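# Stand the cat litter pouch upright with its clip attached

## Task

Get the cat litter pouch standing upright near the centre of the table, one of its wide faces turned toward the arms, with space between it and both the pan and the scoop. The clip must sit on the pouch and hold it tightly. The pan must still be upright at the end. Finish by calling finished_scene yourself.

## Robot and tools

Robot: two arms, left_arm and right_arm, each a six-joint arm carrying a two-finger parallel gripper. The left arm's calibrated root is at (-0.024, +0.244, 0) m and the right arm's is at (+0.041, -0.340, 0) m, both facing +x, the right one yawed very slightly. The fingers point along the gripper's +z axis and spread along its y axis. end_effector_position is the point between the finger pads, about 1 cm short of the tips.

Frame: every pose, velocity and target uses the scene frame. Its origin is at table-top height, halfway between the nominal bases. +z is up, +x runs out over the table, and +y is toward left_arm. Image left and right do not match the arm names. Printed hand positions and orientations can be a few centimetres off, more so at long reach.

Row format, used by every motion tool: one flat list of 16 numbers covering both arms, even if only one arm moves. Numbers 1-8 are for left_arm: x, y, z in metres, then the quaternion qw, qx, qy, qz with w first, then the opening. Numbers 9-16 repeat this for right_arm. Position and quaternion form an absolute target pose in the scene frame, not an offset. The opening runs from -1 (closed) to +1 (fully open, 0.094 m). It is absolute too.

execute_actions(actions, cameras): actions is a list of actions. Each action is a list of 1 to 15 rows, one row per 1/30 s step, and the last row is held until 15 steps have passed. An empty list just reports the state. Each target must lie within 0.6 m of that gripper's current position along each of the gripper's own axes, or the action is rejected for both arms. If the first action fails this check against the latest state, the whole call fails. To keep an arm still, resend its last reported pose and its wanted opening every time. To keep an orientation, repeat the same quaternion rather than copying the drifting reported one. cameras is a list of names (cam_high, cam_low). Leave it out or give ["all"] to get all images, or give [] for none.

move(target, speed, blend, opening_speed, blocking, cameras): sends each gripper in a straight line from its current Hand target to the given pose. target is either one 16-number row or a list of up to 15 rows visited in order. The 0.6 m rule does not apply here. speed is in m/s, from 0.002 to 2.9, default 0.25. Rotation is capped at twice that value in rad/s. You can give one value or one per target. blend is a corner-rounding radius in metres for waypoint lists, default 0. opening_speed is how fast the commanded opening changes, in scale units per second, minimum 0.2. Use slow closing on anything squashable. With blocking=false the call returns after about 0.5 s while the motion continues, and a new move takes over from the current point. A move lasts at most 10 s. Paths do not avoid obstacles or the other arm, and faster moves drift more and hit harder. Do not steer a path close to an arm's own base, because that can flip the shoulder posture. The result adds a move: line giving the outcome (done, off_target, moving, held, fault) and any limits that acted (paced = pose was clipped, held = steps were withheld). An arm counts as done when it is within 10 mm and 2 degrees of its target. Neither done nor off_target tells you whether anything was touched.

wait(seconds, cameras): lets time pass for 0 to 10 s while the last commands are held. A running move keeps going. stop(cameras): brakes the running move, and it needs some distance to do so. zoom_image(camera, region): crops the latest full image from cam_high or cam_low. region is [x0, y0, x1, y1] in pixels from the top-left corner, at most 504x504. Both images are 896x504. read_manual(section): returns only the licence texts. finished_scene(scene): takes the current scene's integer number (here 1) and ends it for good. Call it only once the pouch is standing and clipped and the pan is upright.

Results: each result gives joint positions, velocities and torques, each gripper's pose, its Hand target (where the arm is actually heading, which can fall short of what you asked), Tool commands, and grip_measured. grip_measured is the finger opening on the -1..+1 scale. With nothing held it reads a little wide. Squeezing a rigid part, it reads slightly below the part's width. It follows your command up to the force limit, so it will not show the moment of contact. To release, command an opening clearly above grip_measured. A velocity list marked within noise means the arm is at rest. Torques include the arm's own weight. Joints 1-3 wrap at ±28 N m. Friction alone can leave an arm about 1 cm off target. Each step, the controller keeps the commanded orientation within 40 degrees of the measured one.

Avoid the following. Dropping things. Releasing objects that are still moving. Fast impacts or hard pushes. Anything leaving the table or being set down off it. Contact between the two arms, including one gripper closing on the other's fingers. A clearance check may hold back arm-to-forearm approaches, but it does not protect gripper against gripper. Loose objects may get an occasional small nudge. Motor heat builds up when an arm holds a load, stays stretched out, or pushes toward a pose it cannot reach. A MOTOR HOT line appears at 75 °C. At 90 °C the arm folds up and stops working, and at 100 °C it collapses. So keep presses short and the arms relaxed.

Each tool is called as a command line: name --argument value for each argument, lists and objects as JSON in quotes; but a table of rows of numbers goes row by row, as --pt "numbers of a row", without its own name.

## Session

execute_actions --actions '[]'

zoom_image --camera "cam_high" --region '[370, 160, 570, 320]'

zoom_image --camera "cam_low" --region '[400, 130, 680, 300]'

Scene clock: 0.00 s.
left_arm: end_effector_position=(+0.1681, +0.5915, +0.1738) grip_measured=+1.000 end_effector_quat_wxyz=(-0.401, +0.723, -0.498, -0.263) | right_arm: end_effector_position=(+0.3793, -0.5114, +0.1383) grip_measured=+1.000 end_effector_quat_wxyz=(+0.661, +0.421, +0.621, -0.029)
Joint positions: left_arm=[0.805 1.402 0.912 -0.226 -0.605 -0.848 0.094] | right_arm=[-0.353 1.501 0.26 1.11 0.308 0.592 0.094]
Joint velocities: within noise
Joint torques (N m): no reading
Motor temperatures (°C): left_arm=[29 30 34 29 28 30 28] | right_arm=[27 32 32 28 26 27 28]
Heat: left arm: 34 °C; right arm: 32 °C.
Hand target: left_arm +0.1669, +0.5919, +0.1785; -0.403, +0.722, -0.495, -0.266 | right_arm +0.3797, -0.5119, +0.1393; +0.661, +0.419, +0.621, -0.032
Tool commands: left_gripper/opening=+1.0 right_gripper/opening=+1.0

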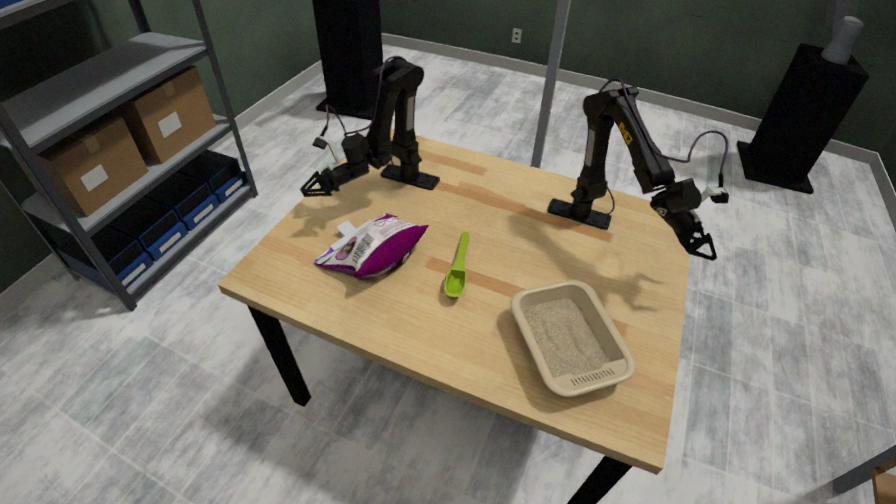

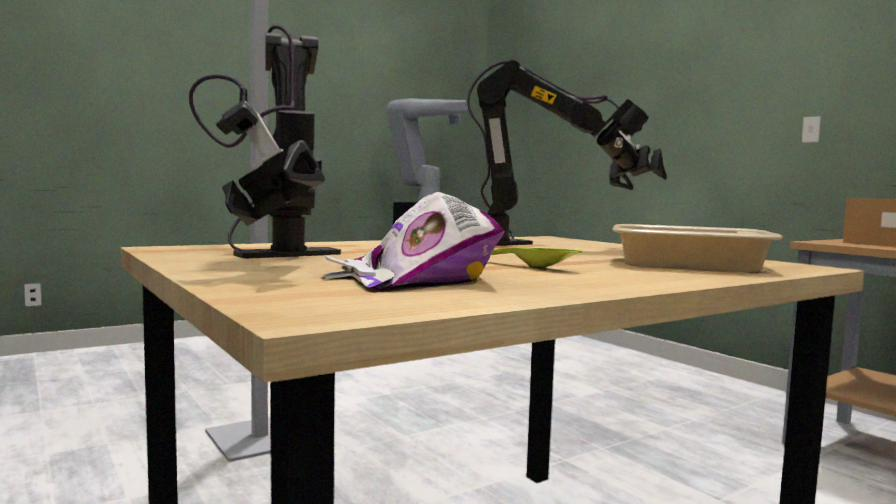

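Scaled by 2.520.

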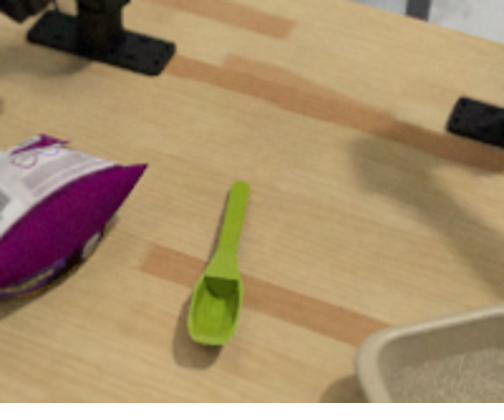

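Scaled by 1.800.

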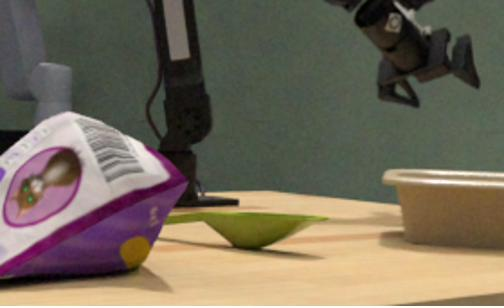

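zoom_image --camera "cam_high" --region '[300, 195, 440, 295]'

zoom_image --camera "cam_low" --region '[310, 180, 520, 300]'

zoom_image --camera "cam_high" --region '[310, 205, 400, 285]'

Scaled by 3.600.

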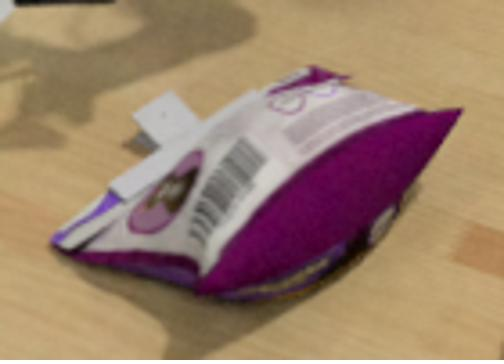

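Scaled by 2.400.

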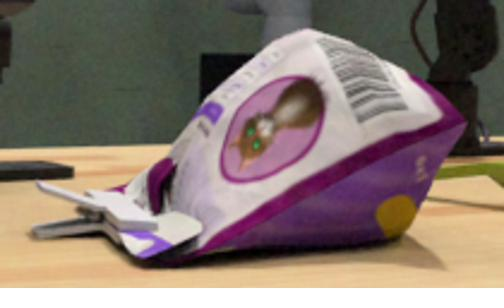

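Scaled by 5.600.

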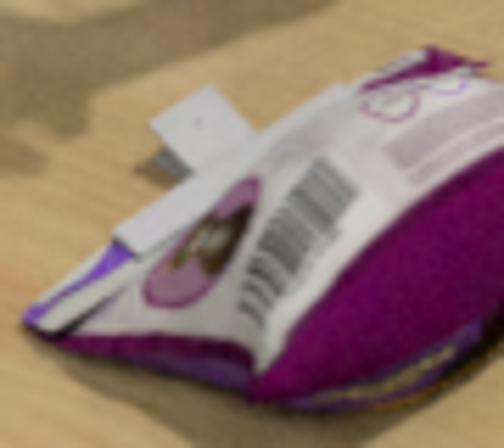

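move --pt "0.25 0.30 0.25 0 -0.1132 0.9936 0 0.2 0.3793 -0.5114 0.1383 0.661 0.421 0.621 -0.029 1" --pt "0.29 -0.04 0.12 0 -0.1132 0.9936 0 0.2 0.3793 -0.5114 0.1383 0.661 0.421 0.621 -0.029 1" --speed 0.3 --blend 0.06

zoom_image --camera "cam_high" --region '[410, 180, 530, 310]'

Scene clock: 7.33 s.
left_arm: end_effector_position=(+0.2865, -0.0411, +0.1196) grip_measured=+0.201 end_effector_quat_wxyz=(-0.001, -0.108, +0.994, -0.004) | right_arm: end_effector_position=(+0.3793, -0.5114, +0.1383) grip_measured=+1.000 end_effector_quat_wxyz=(+0.661, +0.421, +0.620, -0.029)
Joint positions: left_arm=[-0.742 2.178 2.068 -1.456 0.007 -0.959 0.056] | right_arm=[-0.353 1.501 0.26 1.11 0.308 0.592 0.094]
Joint velocities: within noise
Joint torques (N m): left_arm=[0.32 -9.74 8.06 0.28 -0.1 -0.07] | right_arm=[-0.31 -4.23 4.79 1.76 -0.06 -0.03]
Motor temperatures (°C): left_arm=[29 31 36 30 28 30 28] | right_arm=[27 33 33 31 26 27 28]
Heat: left arm: 36 °C; right arm: 33 °C.
Hand target: left_arm +0.2899, -0.0400, +0.1199; +0.000, -0.113, +0.994, +0.000 | right_arm +0.3793, -0.5114, +0.1383; +0.661, +0.421, +0.621, -0.029
Off the commanded pose: left_arm 0.004 m, 1 deg | right_arm 0.000 m, 0 deg.
move: done

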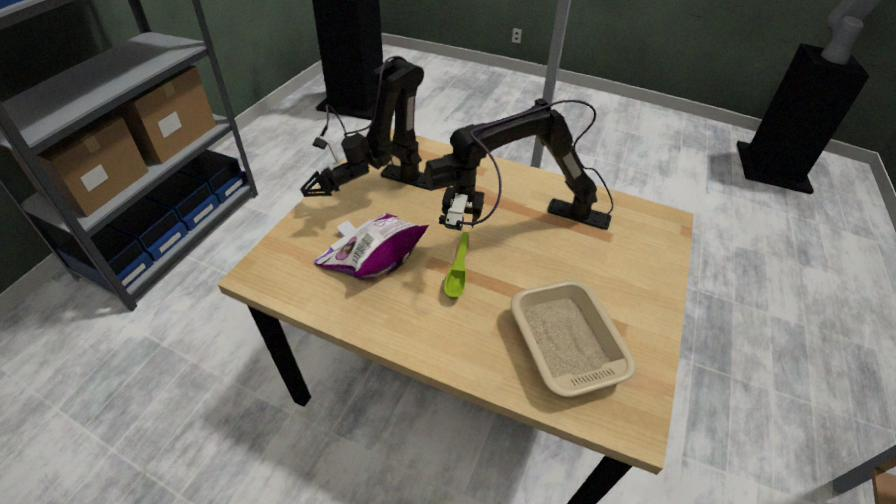

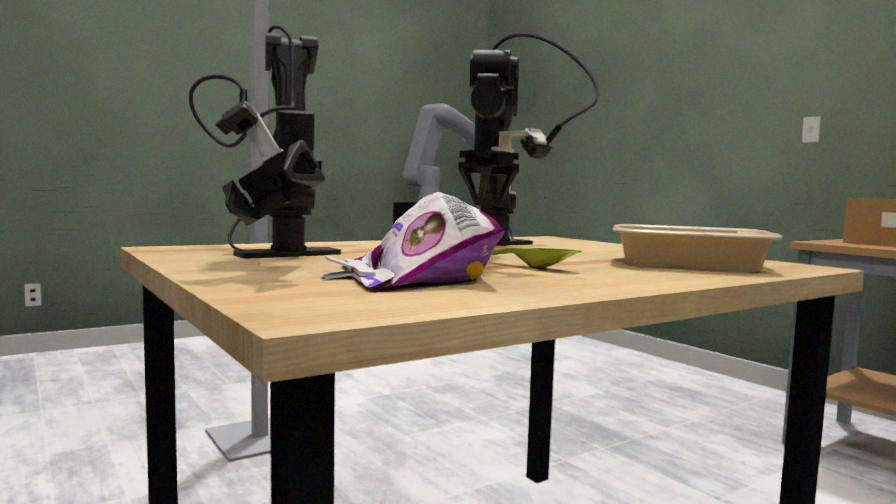

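Scaled by 3.877.

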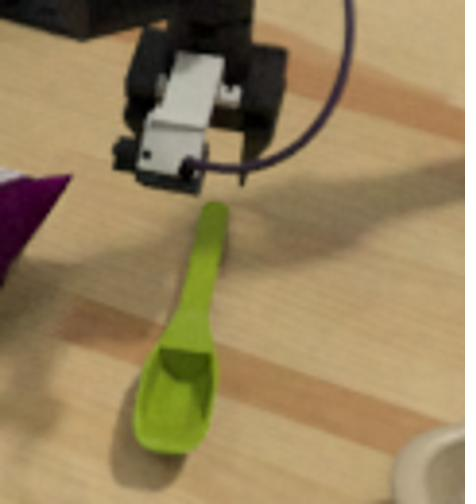

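move --pt "0.29 -0.04 0.024 0 -0.1132 0.9936 0 0.2 0.3793 -0.5114 0.1383 0.661 0.421 0.621 -0.029 1" --speed 0.12

zoom_image --camera "cam_high" --region '[410, 180, 530, 310]'

zoom_image --camera "cam_low" --region '[440, 180, 620, 300]'

Scene clock: 11.03 s.
left_arm: end_effector_position=(+0.2880, -0.0425, +0.0323) grip_measured=+0.201 end_effector_quat_wxyz=(+0.001, -0.109, +0.994, -0.006) | right_arm: end_effector_position=(+0.3793, -0.5114, +0.1383) grip_measured=+1.000 end_effector_quat_wxyz=(+0.661, +0.421, +0.620, -0.029)
Joint positions: left_arm=[-0.742 2.196 1.748 -1.113 0.007 -0.96 0.056] | right_arm=[-0.353 1.501 0.26 1.11 0.308 0.593 0.094]
Joint velocities: within noise
Joint torques (N m): left_arm=[0.5 -9.57 5.46 0.55 -0.11 -0.05] | right_arm=[-0.18 -4.23 4.79 1.73 -0.01 -0.01]
Motor temperatures (°C): left_arm=[29 32 36 30 28 30 28] | right_arm=[27 33 33 31 26 27 28]
Heat: left arm: 36 °C; right arm: 33 °C.
Hand target: left_arm +0.2898, -0.0399, +0.0241; +0.000, -0.113, +0.994, +0.000 | right_arm +0.3793, -0.5114, +0.1383; +0.661, +0.421, +0.621, -0.029
Off the commanded pose: left_arm 0.009 m, 1 deg | right_arm 0.000 m, 0 deg.
move: done

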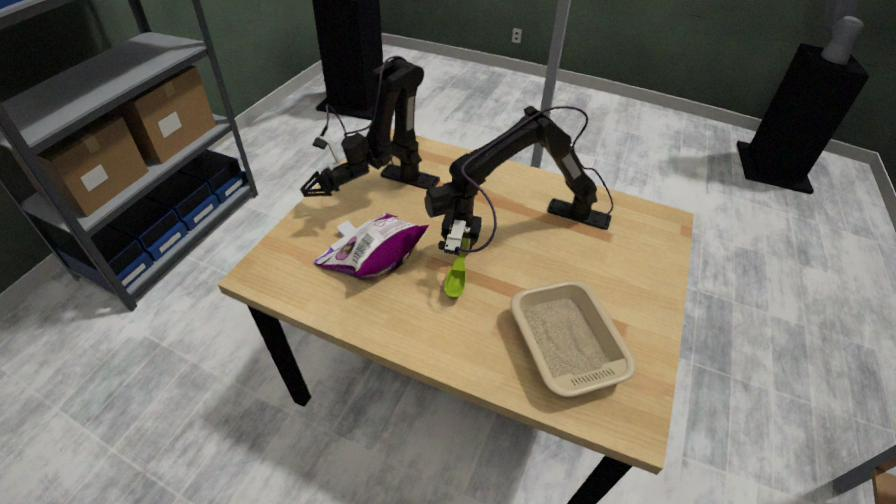

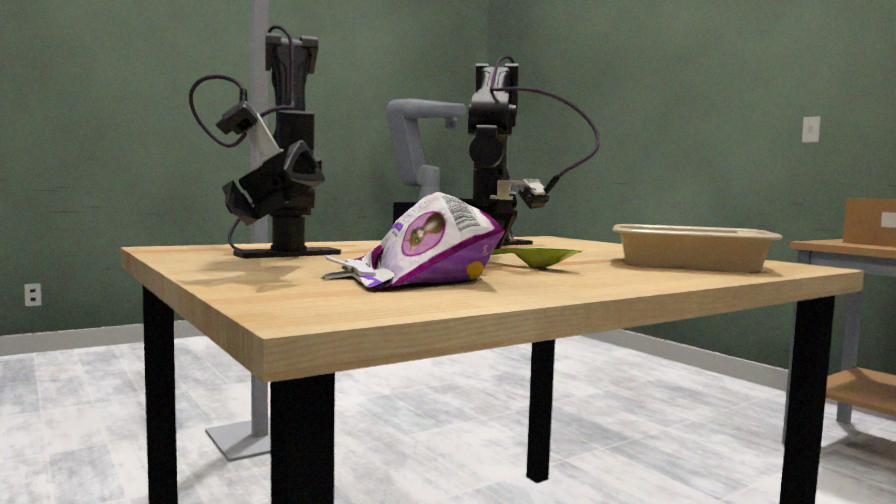

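Scaled by 3.877.

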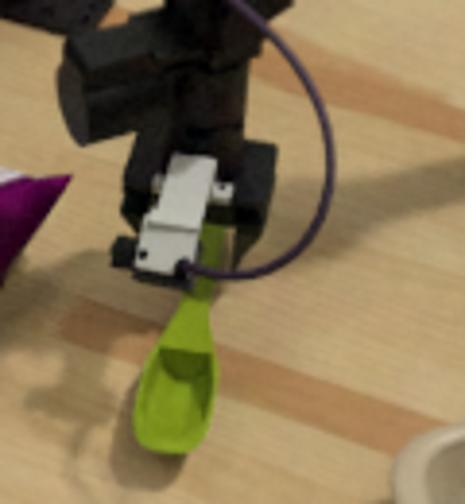

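Scaled by 2.800.

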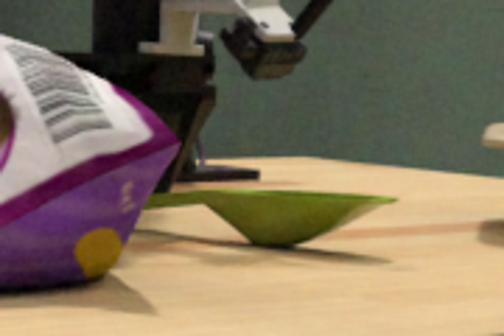

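move --pt "0.29 -0.04 0.012 0 -0.1132 0.9936 0 0.2 0.3793 -0.5114 0.1383 0.661 0.421 0.621 -0.029 1" --pt "0.29 -0.04 0.012 0 -0.1132 0.9936 0 -1 0.3793 -0.5114 0.1383 0.661 0.421 0.621 -0.029 1" --speed 0.1 --opening_speed 0.8

zoom_image --camera "cam_high" --region '[410, 180, 530, 310]'

Scene clock: 13.90 s.
left_arm: end_effector_position=(+0.2897, -0.0440, +0.0229) grip_measured=-0.571 end_effector_quat_wxyz=(+0.004, -0.109, +0.994, -0.010) | right_arm: end_effector_position=(+0.3793, -0.5114, +0.1383) grip_measured=+1.000 end_effector_quat_wxyz=(+0.661, +0.421, +0.620, -0.029)
Joint positions: left_arm=[-0.742 2.203 1.722 -1.069 0.007 -0.962 0.02] | right_arm=[-0.353 1.501 0.26 1.11 0.308 0.593 0.094]
Joint velocities: within noise
Joint torques (N m): left_arm=[0.28 -9.32 5.19 0.59 -0.07 -0.04] | right_arm=[-0.31 -4.34 4.94 1.71 -0.04 -0.01]
Motor temperatures (°C): left_arm=[29 33 36 30 28 30 28] | right_arm=[27 34 34 32 26 27 28]
Heat: left arm: 36 °C; right arm: 34 °C.
Hand target: left_arm +0.2897, -0.0399, +0.0122; +0.000, -0.113, +0.994, +0.000 | right_arm +0.3793, -0.5114, +0.1383; +0.661, +0.421, +0.621, -0.029
Off the commanded pose: left_arm 0.012 m, 1 deg | right_arm 0.000 m, 0 deg.
move: off_target (left_arm); target 2's new opening was sent with left_arm's hand 0.012 m and 1 deg from that target

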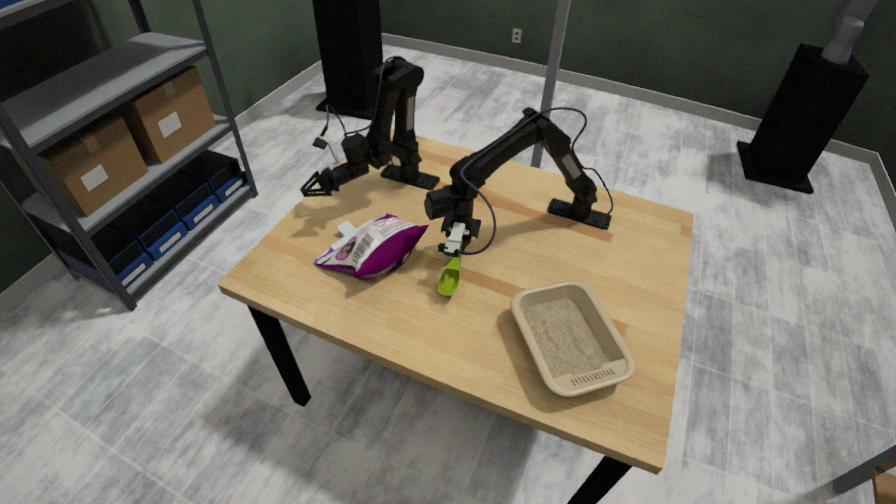

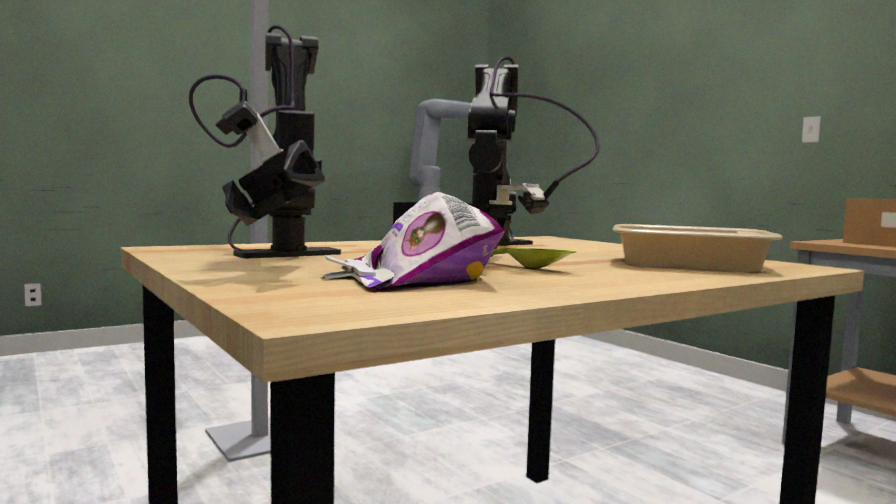

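Scaled by 3.877.

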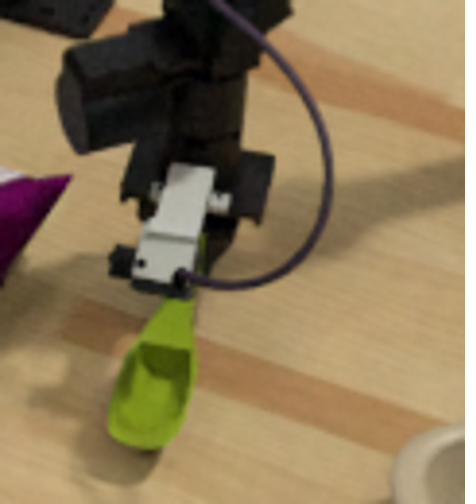

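move --pt "0.29 -0.04 0.20 0 -0.1132 0.9936 0 -1 0.3793 -0.5114 0.1383 0.661 0.421 0.621 -0.029 1" --pt "0.31 0.18 0.22 0 -0.1 0.995 0 -1 0.3793 -0.5114 0.1383 0.661 0.421 0.621 -0.029 1" --pt "0.20 0.43 0.20 0 -0.087 0.9962 0 -1 0.3793 -0.5114 0.1383 0.661 0.421 0.621 -0.029 1" --pt "0.15 0.44 0.08 0 -0.087 0.9962 0 -1 0.3793 -0.5114 0.1383 0.661 0.421 0.621 -0.029 1" --pt "0.15 0.44 0.025 0 -0.087 0.9962 0 -1 0.3793 -0.5114 0.1383 0.661 0.421 0.621 -0.029 1" --speed '[0.15,0.25,0.25,0.2,0.06]' --blend '[0.03,0.06,0.04,0.01,0]'

zoom_image --camera "cam_high" --region '[560, 170, 720, 310]'

zoom_image --camera "cam_low" --region '[540, 150, 720, 270]'

Scene clock: 19.70 s.
left_arm: end_effector_position=(+0.1491, +0.4396, +0.0288) grip_measured=-0.571 end_effector_quat_wxyz=(-0.003, -0.088, +0.996, +0.002) | right_arm: end_effector_position=(+0.3793, -0.5114, +0.1383) grip_measured=+1.000 end_effector_quat_wxyz=(+0.661, +0.421, +0.620, -0.029)
Joint positions: left_arm=[0.837 1.618 0.948 -0.902 -0.008 0.662 0.02] | right_arm=[-0.353 1.501 0.26 1.11 0.308 0.593 0.094]
Joint velocities: within noise
Joint torques (N m): left_arm=[0.25 -4.86 5.19 0.59 0.08 0.03] | right_arm=[-0.02 -4.3 4.93 1.78 -0.06 -0.07]
Motor temperatures (°C): left_arm=[29 35 36 30 28 30 29] | right_arm=[27 34 34 33 26 27 28]
Heat: left arm: 36 °C; right arm: 34 °C.
Hand target: left_arm +0.1499, +0.4400, +0.0251; +0.000, -0.087, +0.996, +0.000 | right_arm +0.3793, -0.5114, +0.1383; +0.661, +0.421, +0.621, -0.029
Off the commanded pose: left_arm 0.004 m, 0 deg | right_arm 0.000 m, 0 deg.
move: done

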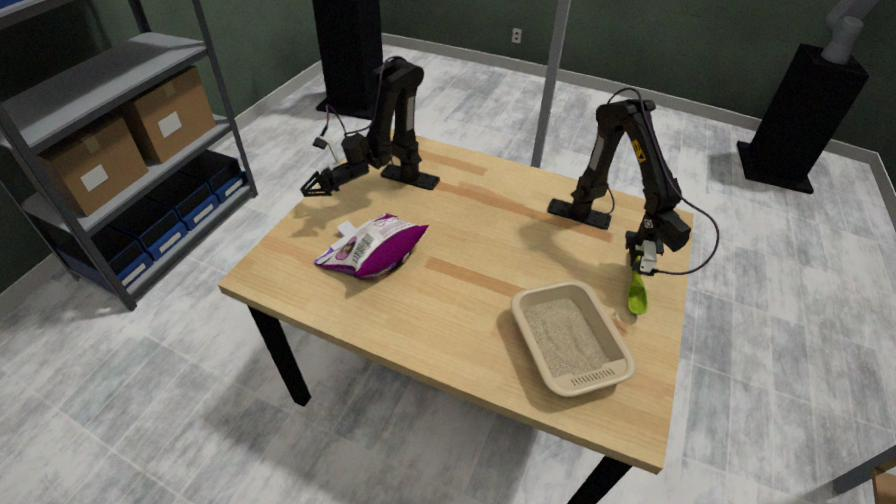

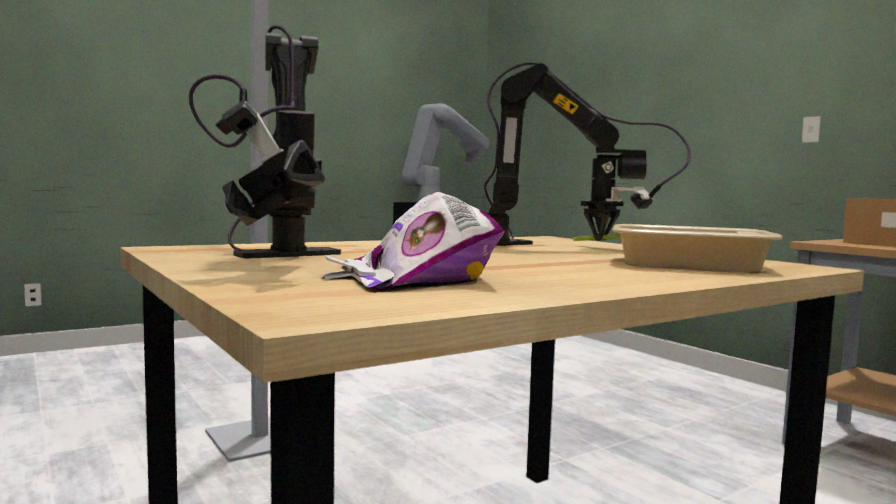

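Scaled by 3.150.

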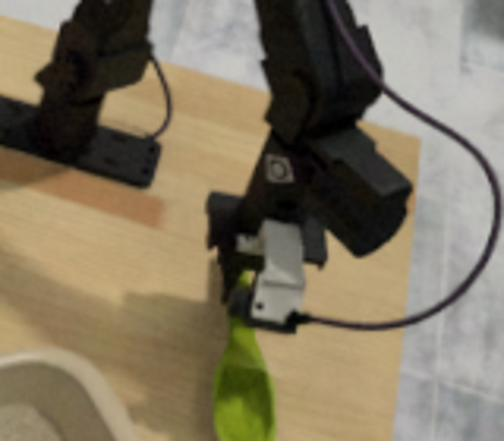

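Scaled by 2.800.

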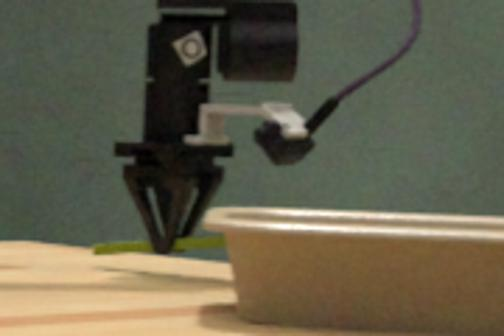

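move --pt "0.15 0.44 0.017 0 -0.087 0.9962 0 -1 0.3793 -0.5114 0.1383 0.661 0.421 0.621 -0.029 1" --pt "0.15 0.44 0.017 0 -0.087 0.9962 0 -0.1 0.3793 -0.5114 0.1383 0.661 0.421 0.621 -0.029 1" --speed 0.05 --opening_speed 0.8 --cameras '[]'

move --pt "0.15 0.44 0.10 0 -0.087 0.9962 0 -0.1 0.3793 -0.5114 0.1383 0.661 0.421 0.621 -0.029 1" --pt "0.20 0.30 0.20 0.2686 -0.4217 0.7304 -0.4653 -0.1 0.3793 -0.5114 0.1383 0.661 0.421 0.621 -0.029 1" --speed '[0.12,0.25]' --blend '[0.03,0]'

zoom_image --camera "cam_high" --region '[560, 190, 720, 330]'

Scene clock: 22.10 s.
left_arm: end_effector_position=(+0.1510, +0.4418, +0.0228) grip_measured=-0.101 end_effector_quat_wxyz=(+0.001, -0.087, +0.996, +0.006) | right_arm: end_effector_position=(+0.3793, -0.5114, +0.1383) grip_measured=+1.000 end_effector_quat_wxyz=(+0.661, +0.421, +0.620, -0.029)
Joint positions: left_arm=[0.837 1.628 0.932 -0.864 -0.008 0.663 0.042] | right_arm=[-0.353 1.501 0.26 1.11 0.308 0.593 0.094]
Joint velocities: within noise
Joint torques (N m): left_arm=[0.21 -4.7 4.9 0.56 0.03 0.05] | right_arm=[-0.02 -4.07 4.83 1.73 -0.04 -0.02]
Motor temperatures (°C): left_arm=[29 34 36 30 28 30 29] | right_arm=[27 34 34 33 26 27 28]
Heat: left arm: 36 °C; right arm: 34 °C.
Hand target: left_arm +0.1499, +0.4399, +0.0171; +0.000, -0.087, +0.996, +0.000 | right_arm +0.3793, -0.5114, +0.1383; +0.661, +0.421, +0.621, -0.029
Off the commanded pose: left_arm 0.006 m, 1 deg | right_arm 0.000 m, 0 deg.
move: done
No camera images: "cameras" was empty.

Scene clock: 26.63 s.
left_arm: end_effector_position=(+0.1987, +0.3029, +0.1973) grip_measured=-0.101 end_effector_quat_wxyz=(+0.257, -0.432, +0.730, -0.462) | right_arm: end_effector_position=(+0.3793, -0.5114, +0.1383) grip_measured=+1.000 end_effector_quat_wxyz=(+0.661, +0.421, +0.620, -0.029)
Joint positions: left_arm=[1.02 1.133 0.846 -1.237 1.114 -0.078 0.042] | right_arm=[-0.353 1.501 0.26 1.11 0.308 0.593 0.094]
Joint velocities: within noise
Joint torques (N m): left_arm=[-0.53 -3.04 5.59 0.67 0.8 0.03] | right_arm=[-0.16 -4.4 4.94 1.77 0.01 -0.07]
Motor temperatures (°C): left_arm=[29 34 36 30 28 30 28] | right_arm=[27 34 34 34 26 27 28]
Heat: left arm: 36 °C; right arm: 34 °C.
Hand target: left_arm +0.1998, +0.3000, +0.2000; +0.268, -0.422, +0.731, -0.466 | right_arm +0.3793, -0.5114, +0.1383; +0.661, +0.421, +0.621, -0.029
Off the commanded pose: left_arm 0.004 m, 2 deg | right_arm 0.000 m, 0 deg.
move: done

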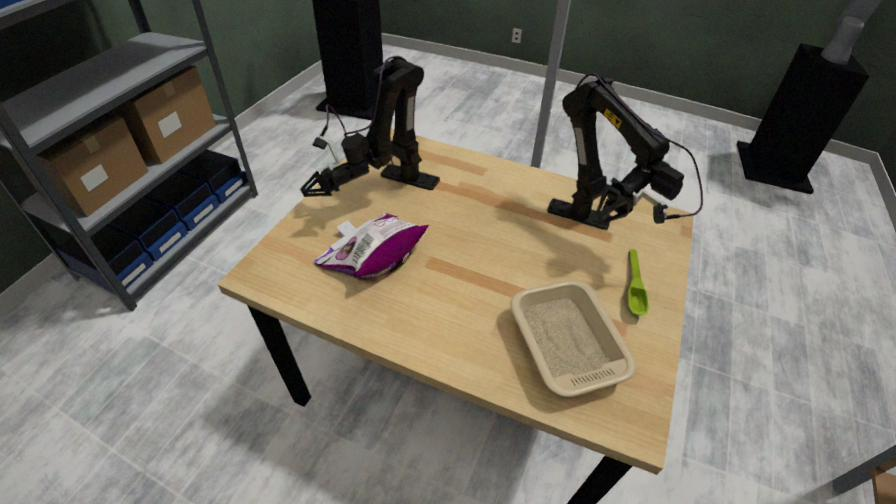

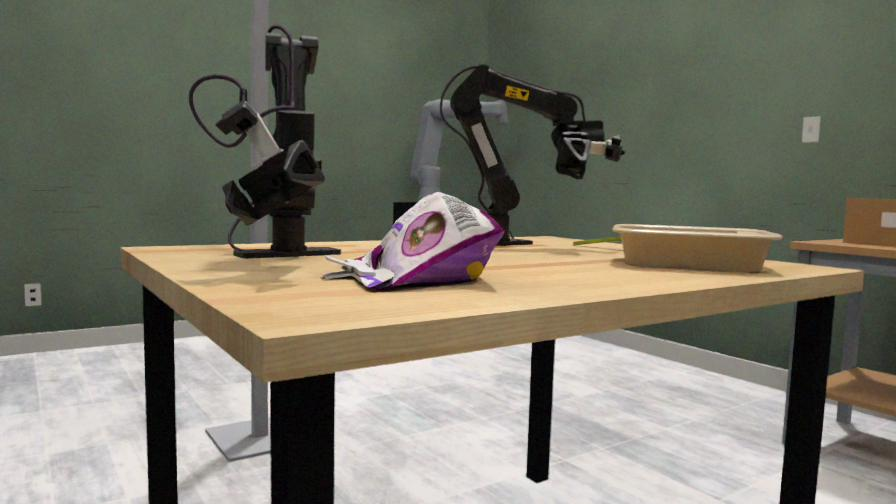

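Scaled by 3.150.

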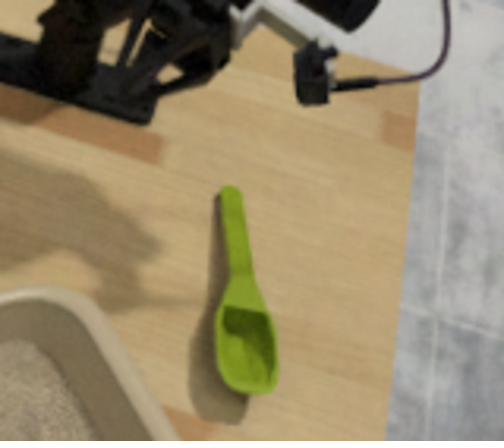

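move --pt "0.24 0.05 0.18 0.1678 -0.2187 0.7626 -0.5852 0.06 0.3793 -0.5114 0.1383 0.661 0.421 0.621 -0.029 1" --pt "0.275 -0.095 0.10 0.1678 -0.2187 0.7626 -0.5852 0.06 0.3793 -0.5114 0.1383 0.661 0.421 0.621 -0.029 1" --speed '[0.3,0.2]' --blend '[0.05,0]'

zoom_image --camera "cam_high" --region '[390, 180, 490, 260]'

zoom_image --camera "cam_low" --region '[400, 160, 580, 290]'

Scene clock: 30.23 s.
left_arm: end_effector_position=(+0.2708, -0.0904, +0.0969) grip_measured=+0.059 end_effector_quat_wxyz=(+0.162, -0.221, +0.766, -0.581) | right_arm: end_effector_position=(+0.3793, -0.5114, +0.1383) grip_measured=+1.000 end_effector_quat_wxyz=(+0.661, +0.421, +0.620, -0.029)
Joint positions: left_arm=[-0.748 1.776 0.539 0.953 0.26 -1.505 0.05] | right_arm=[-0.353 1.501 0.26 1.11 0.308 0.593 0.094]
Joint velocities: within noise
Joint torques (N m): left_arm=[-0.36 -5.35 6.84 2.11 -0.05 0.08] | right_arm=[-0.24 -4.11 4.63 1.75 -0.04 0]
Motor temperatures (°C): left_arm=[29 33 36 30 28 30 28] | right_arm=[27 34 34 34 26 27 28]
Heat: left arm: 36 °C; right arm: 34 °C.
Hand target: left_arm +0.2748, -0.0948, +0.1000; +0.168, -0.219, +0.763, -0.585 | right_arm +0.3793, -0.5114, +0.1383; +0.661, +0.421, +0.621, -0.029
Off the commanded pose: left_arm 0.007 m, 1 deg | right_arm 0.000 m, 0 deg.
move: done

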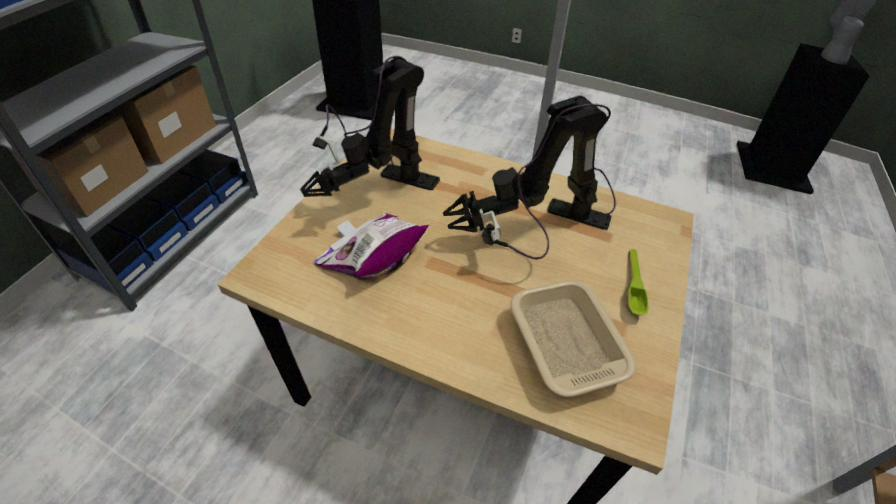

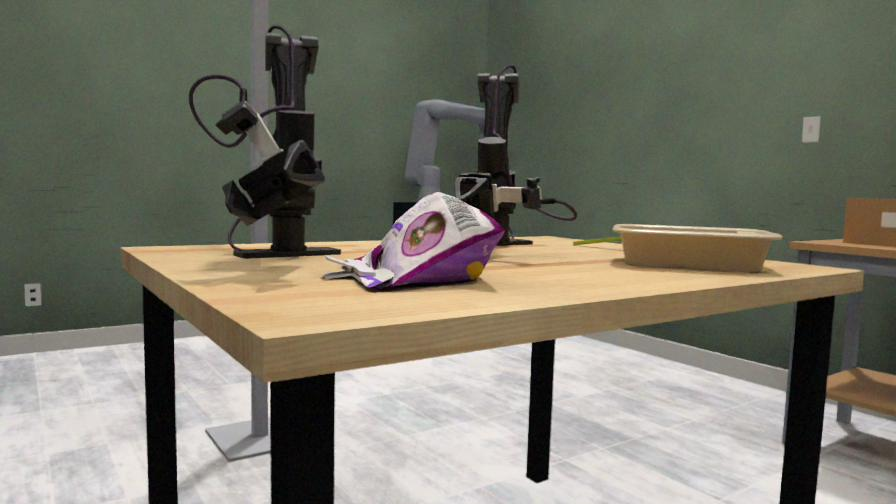

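Scaled by 5.040.

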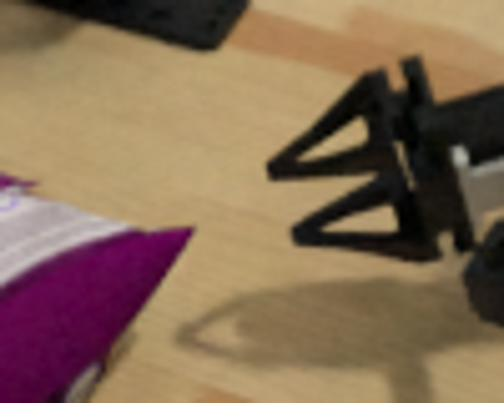

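Scaled by 2.800.

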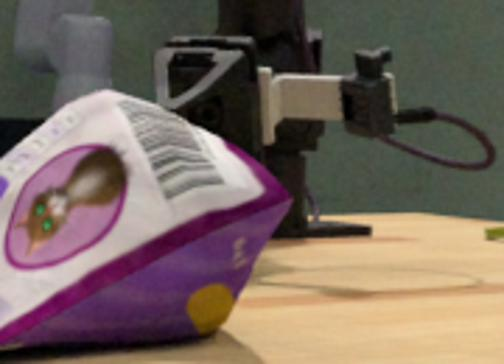

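move --pt "0.307 -0.146 0.083 0.1678 -0.2187 0.7626 -0.5852 0.06 0.3793 -0.5114 0.1383 0.661 0.421 0.621 -0.029 1" --speed 0.07

zoom_image --camera "cam_high" --region '[390, 180, 490, 260]'

Scene clock: 31.77 s.
left_arm: end_effector_position=(+0.3045, -0.1417, +0.0856) grip_measured=+0.059 end_effector_quat_wxyz=(+0.166, -0.219, +0.761, -0.587) | right_arm: end_effector_position=(+0.3793, -0.5114, +0.1383) grip_measured=+1.000 end_effector_quat_wxyz=(+0.661, +0.421, +0.620, -0.029)
Joint positions: left_arm=[-0.792 1.997 0.776 0.957 0.218 -1.517 0.05] | right_arm=[-0.353 1.501 0.26 1.11 0.308 0.593 0.094]
Joint velocities: within noise
Joint torques (N m): left_arm=[-0.44 -7.05 7.06 2 -0.11 0.08] | right_arm=[0.03 -4.33 4.82 1.8 0.02 0.01]
Motor temperatures (°C): left_arm=[29 33 36 31 28 30 28] | right_arm=[27 34 34 34 26 27 28]
Heat: left arm: 36 °C; right arm: 34 °C.
Hand target: left_arm +0.3069, -0.1459, +0.0831; +0.168, -0.219, +0.763, -0.585 | right_arm +0.3793, -0.5114, +0.1383; +0.661, +0.421, +0.621, -0.029
Off the commanded pose: left_arm 0.006 m, 0 deg | right_arm 0.000 m, 0 deg.
move: done

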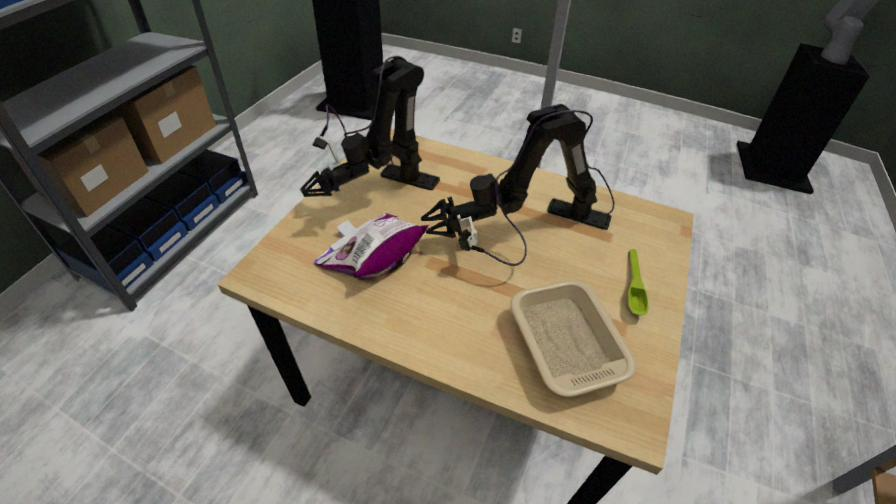

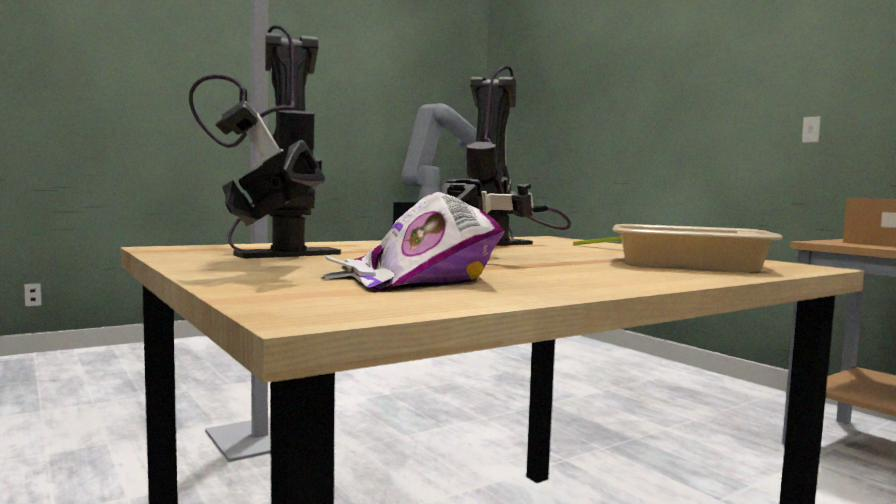

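Scaled by 5.040.

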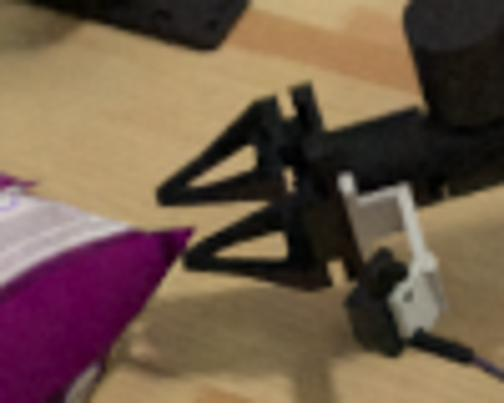

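move --pt "0.313 -0.155 0.083 0.1678 -0.2187 0.7626 -0.5852 0.06 0.3793 -0.5114 0.1383 0.661 0.421 0.621 -0.029 1" --pt "0.313 -0.155 0.083 0.1678 -0.2187 0.7626 -0.5852 -1 0.3793 -0.5114 0.1383 0.661 0.421 0.621 -0.029 1" --speed 0.05 --opening_speed 0.7

zoom_image --camera "cam_high" --region '[390, 180, 490, 260]'

Scene clock: 34.63 s.
left_arm: end_effector_position=(+0.3111, -0.1498, +0.0818) grip_measured=-0.751 end_effector_quat_wxyz=(+0.165, -0.222, +0.764, -0.583) | right_arm: end_effector_position=(+0.3793, -0.5114, +0.1383) grip_measured=+1.000 end_effector_quat_wxyz=(+0.661, +0.421, +0.620, -0.029)
Joint positions: left_arm=[-0.797 2.028 0.824 0.929 0.207 -1.52 0.012] | right_arm=[-0.353 1.501 0.26 1.11 0.308 0.593 0.094]
Joint velocities: within noise
Joint torques (N m): left_arm=[-0.49 -7.72 7.1 2.08 -0.04 0.03] | right_arm=[-0.13 -4.16 4.94 1.74 -0.01 -0.03]
Motor temperatures (°C): left_arm=[29 33 36 31 28 30 28] | right_arm=[27 34 34 34 26 27 28]
Heat: left arm: 36 °C; right arm: 34 °C.
Hand target: left_arm +0.3129, -0.1548, +0.0830; +0.168, -0.219, +0.763, -0.585 | right_arm +0.3793, -0.5114, +0.1383; +0.661, +0.421, +0.621, -0.029
Off the commanded pose: left_arm 0.006 m, 1 deg | right_arm 0.000 m, 0 deg.
move: done

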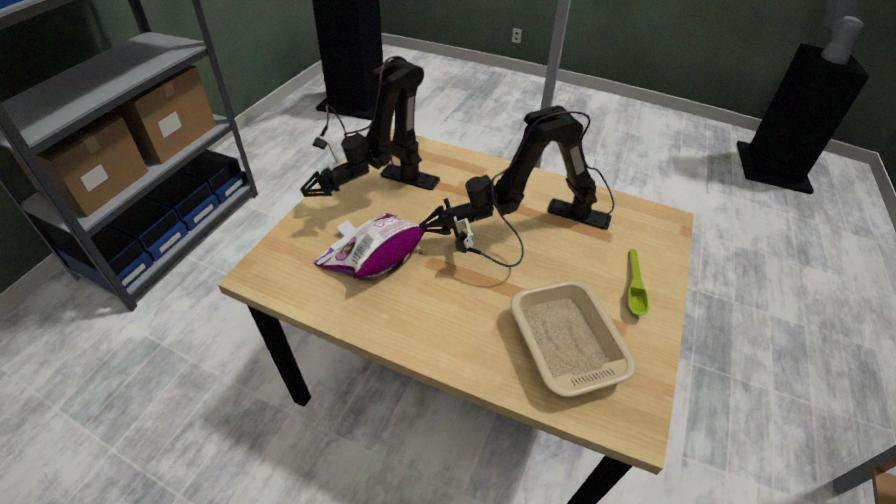

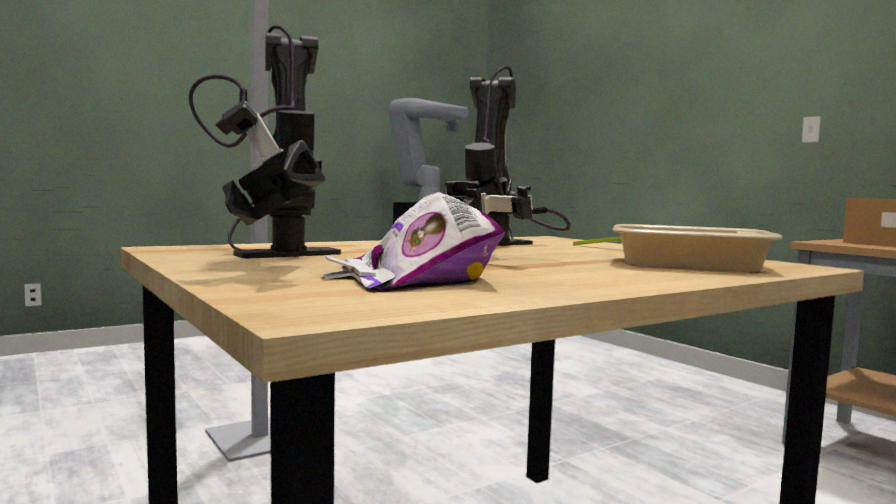

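Scaled by 5.040.

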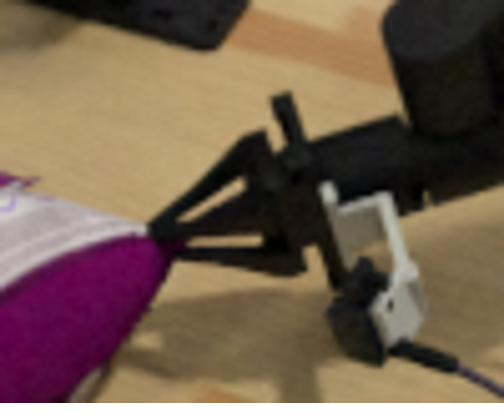

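move --pt "0.325 -0.11 0.105 0.1678 -0.2187 0.7626 -0.5852 -1 0.3793 -0.5114 0.1383 0.661 0.421 0.621 -0.029 1" --pt "0.375 0.0 0.118 0.112 -0.155 0.782 -0.595 -1 0.3793 -0.5114 0.1383 0.661 0.421 0.621 -0.029 1" --speed 0.06 --blend '[0.02,0]'

zoom_image --camera "cam_high" --region '[320, 180, 520, 320]'

Scene clock: 38.53 s.
left_arm: end_effector_position=(+0.3561, -0.0060, +0.0882) grip_measured=-0.986 end_effector_quat_wxyz=(+0.065, -0.174, +0.793, -0.580) | right_arm: end_effector_position=(+0.3793, -0.5114, +0.1383) grip_measured=+1.000 end_effector_quat_wxyz=(+0.661, +0.421, +0.620, -0.029)
Joint positions: left_arm=[-0.273 1.91 0.836 0.539 0.897 -1.241 0.001] | right_arm=[-0.353 1.501 0.26 1.11 0.308 0.593 0.094]
Joint velocities: within noise
Joint torques (N m): left_arm=[1.92 -10.96 8.55 1.96 0.16 0.12] | right_arm=[-0.25 -4.07 4.86 1.8 0 -0.01]
Motor temperatures (°C): left_arm=[29 35 36 32 28 30 29] | right_arm=[27 34 34 35 26 27 28]
Heat: left arm: 36 °C; right arm: 35 °C.
Hand target: left_arm +0.3735, +0.0004, +0.1180; +0.112, -0.155, +0.781, -0.594 | right_arm +0.3793, -0.5114, +0.1383; +0.661, +0.421, +0.621, -0.029
Off the commanded pose: left_arm 0.036 m, 6 deg | right_arm 0.000 m, 0 deg.
move: off_target (left_arm)

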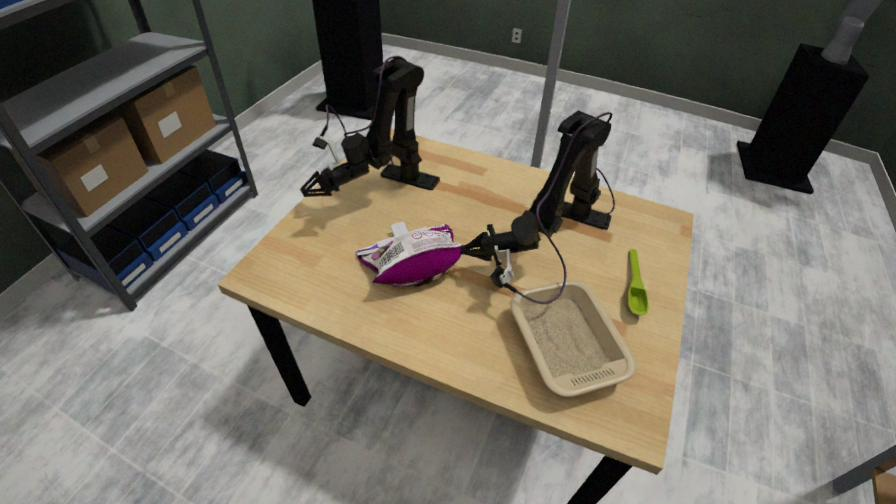

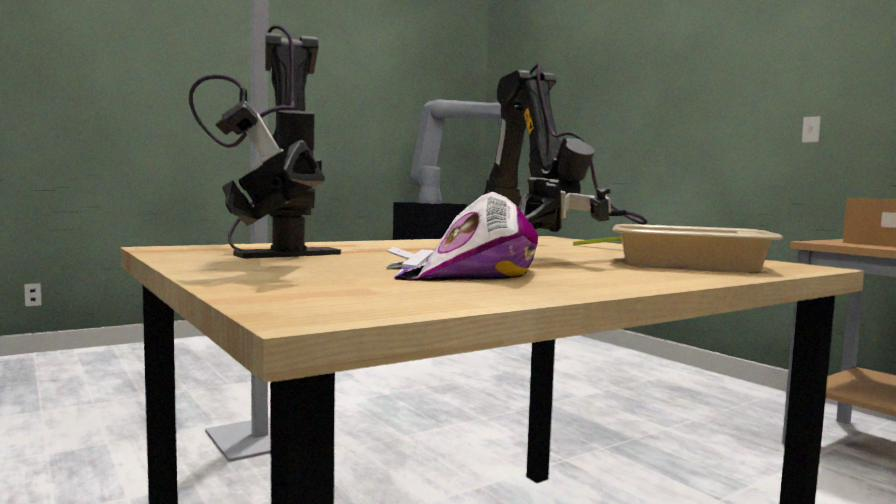

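Scaled by 2.520.

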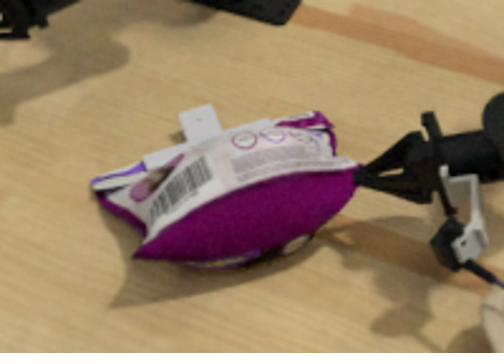

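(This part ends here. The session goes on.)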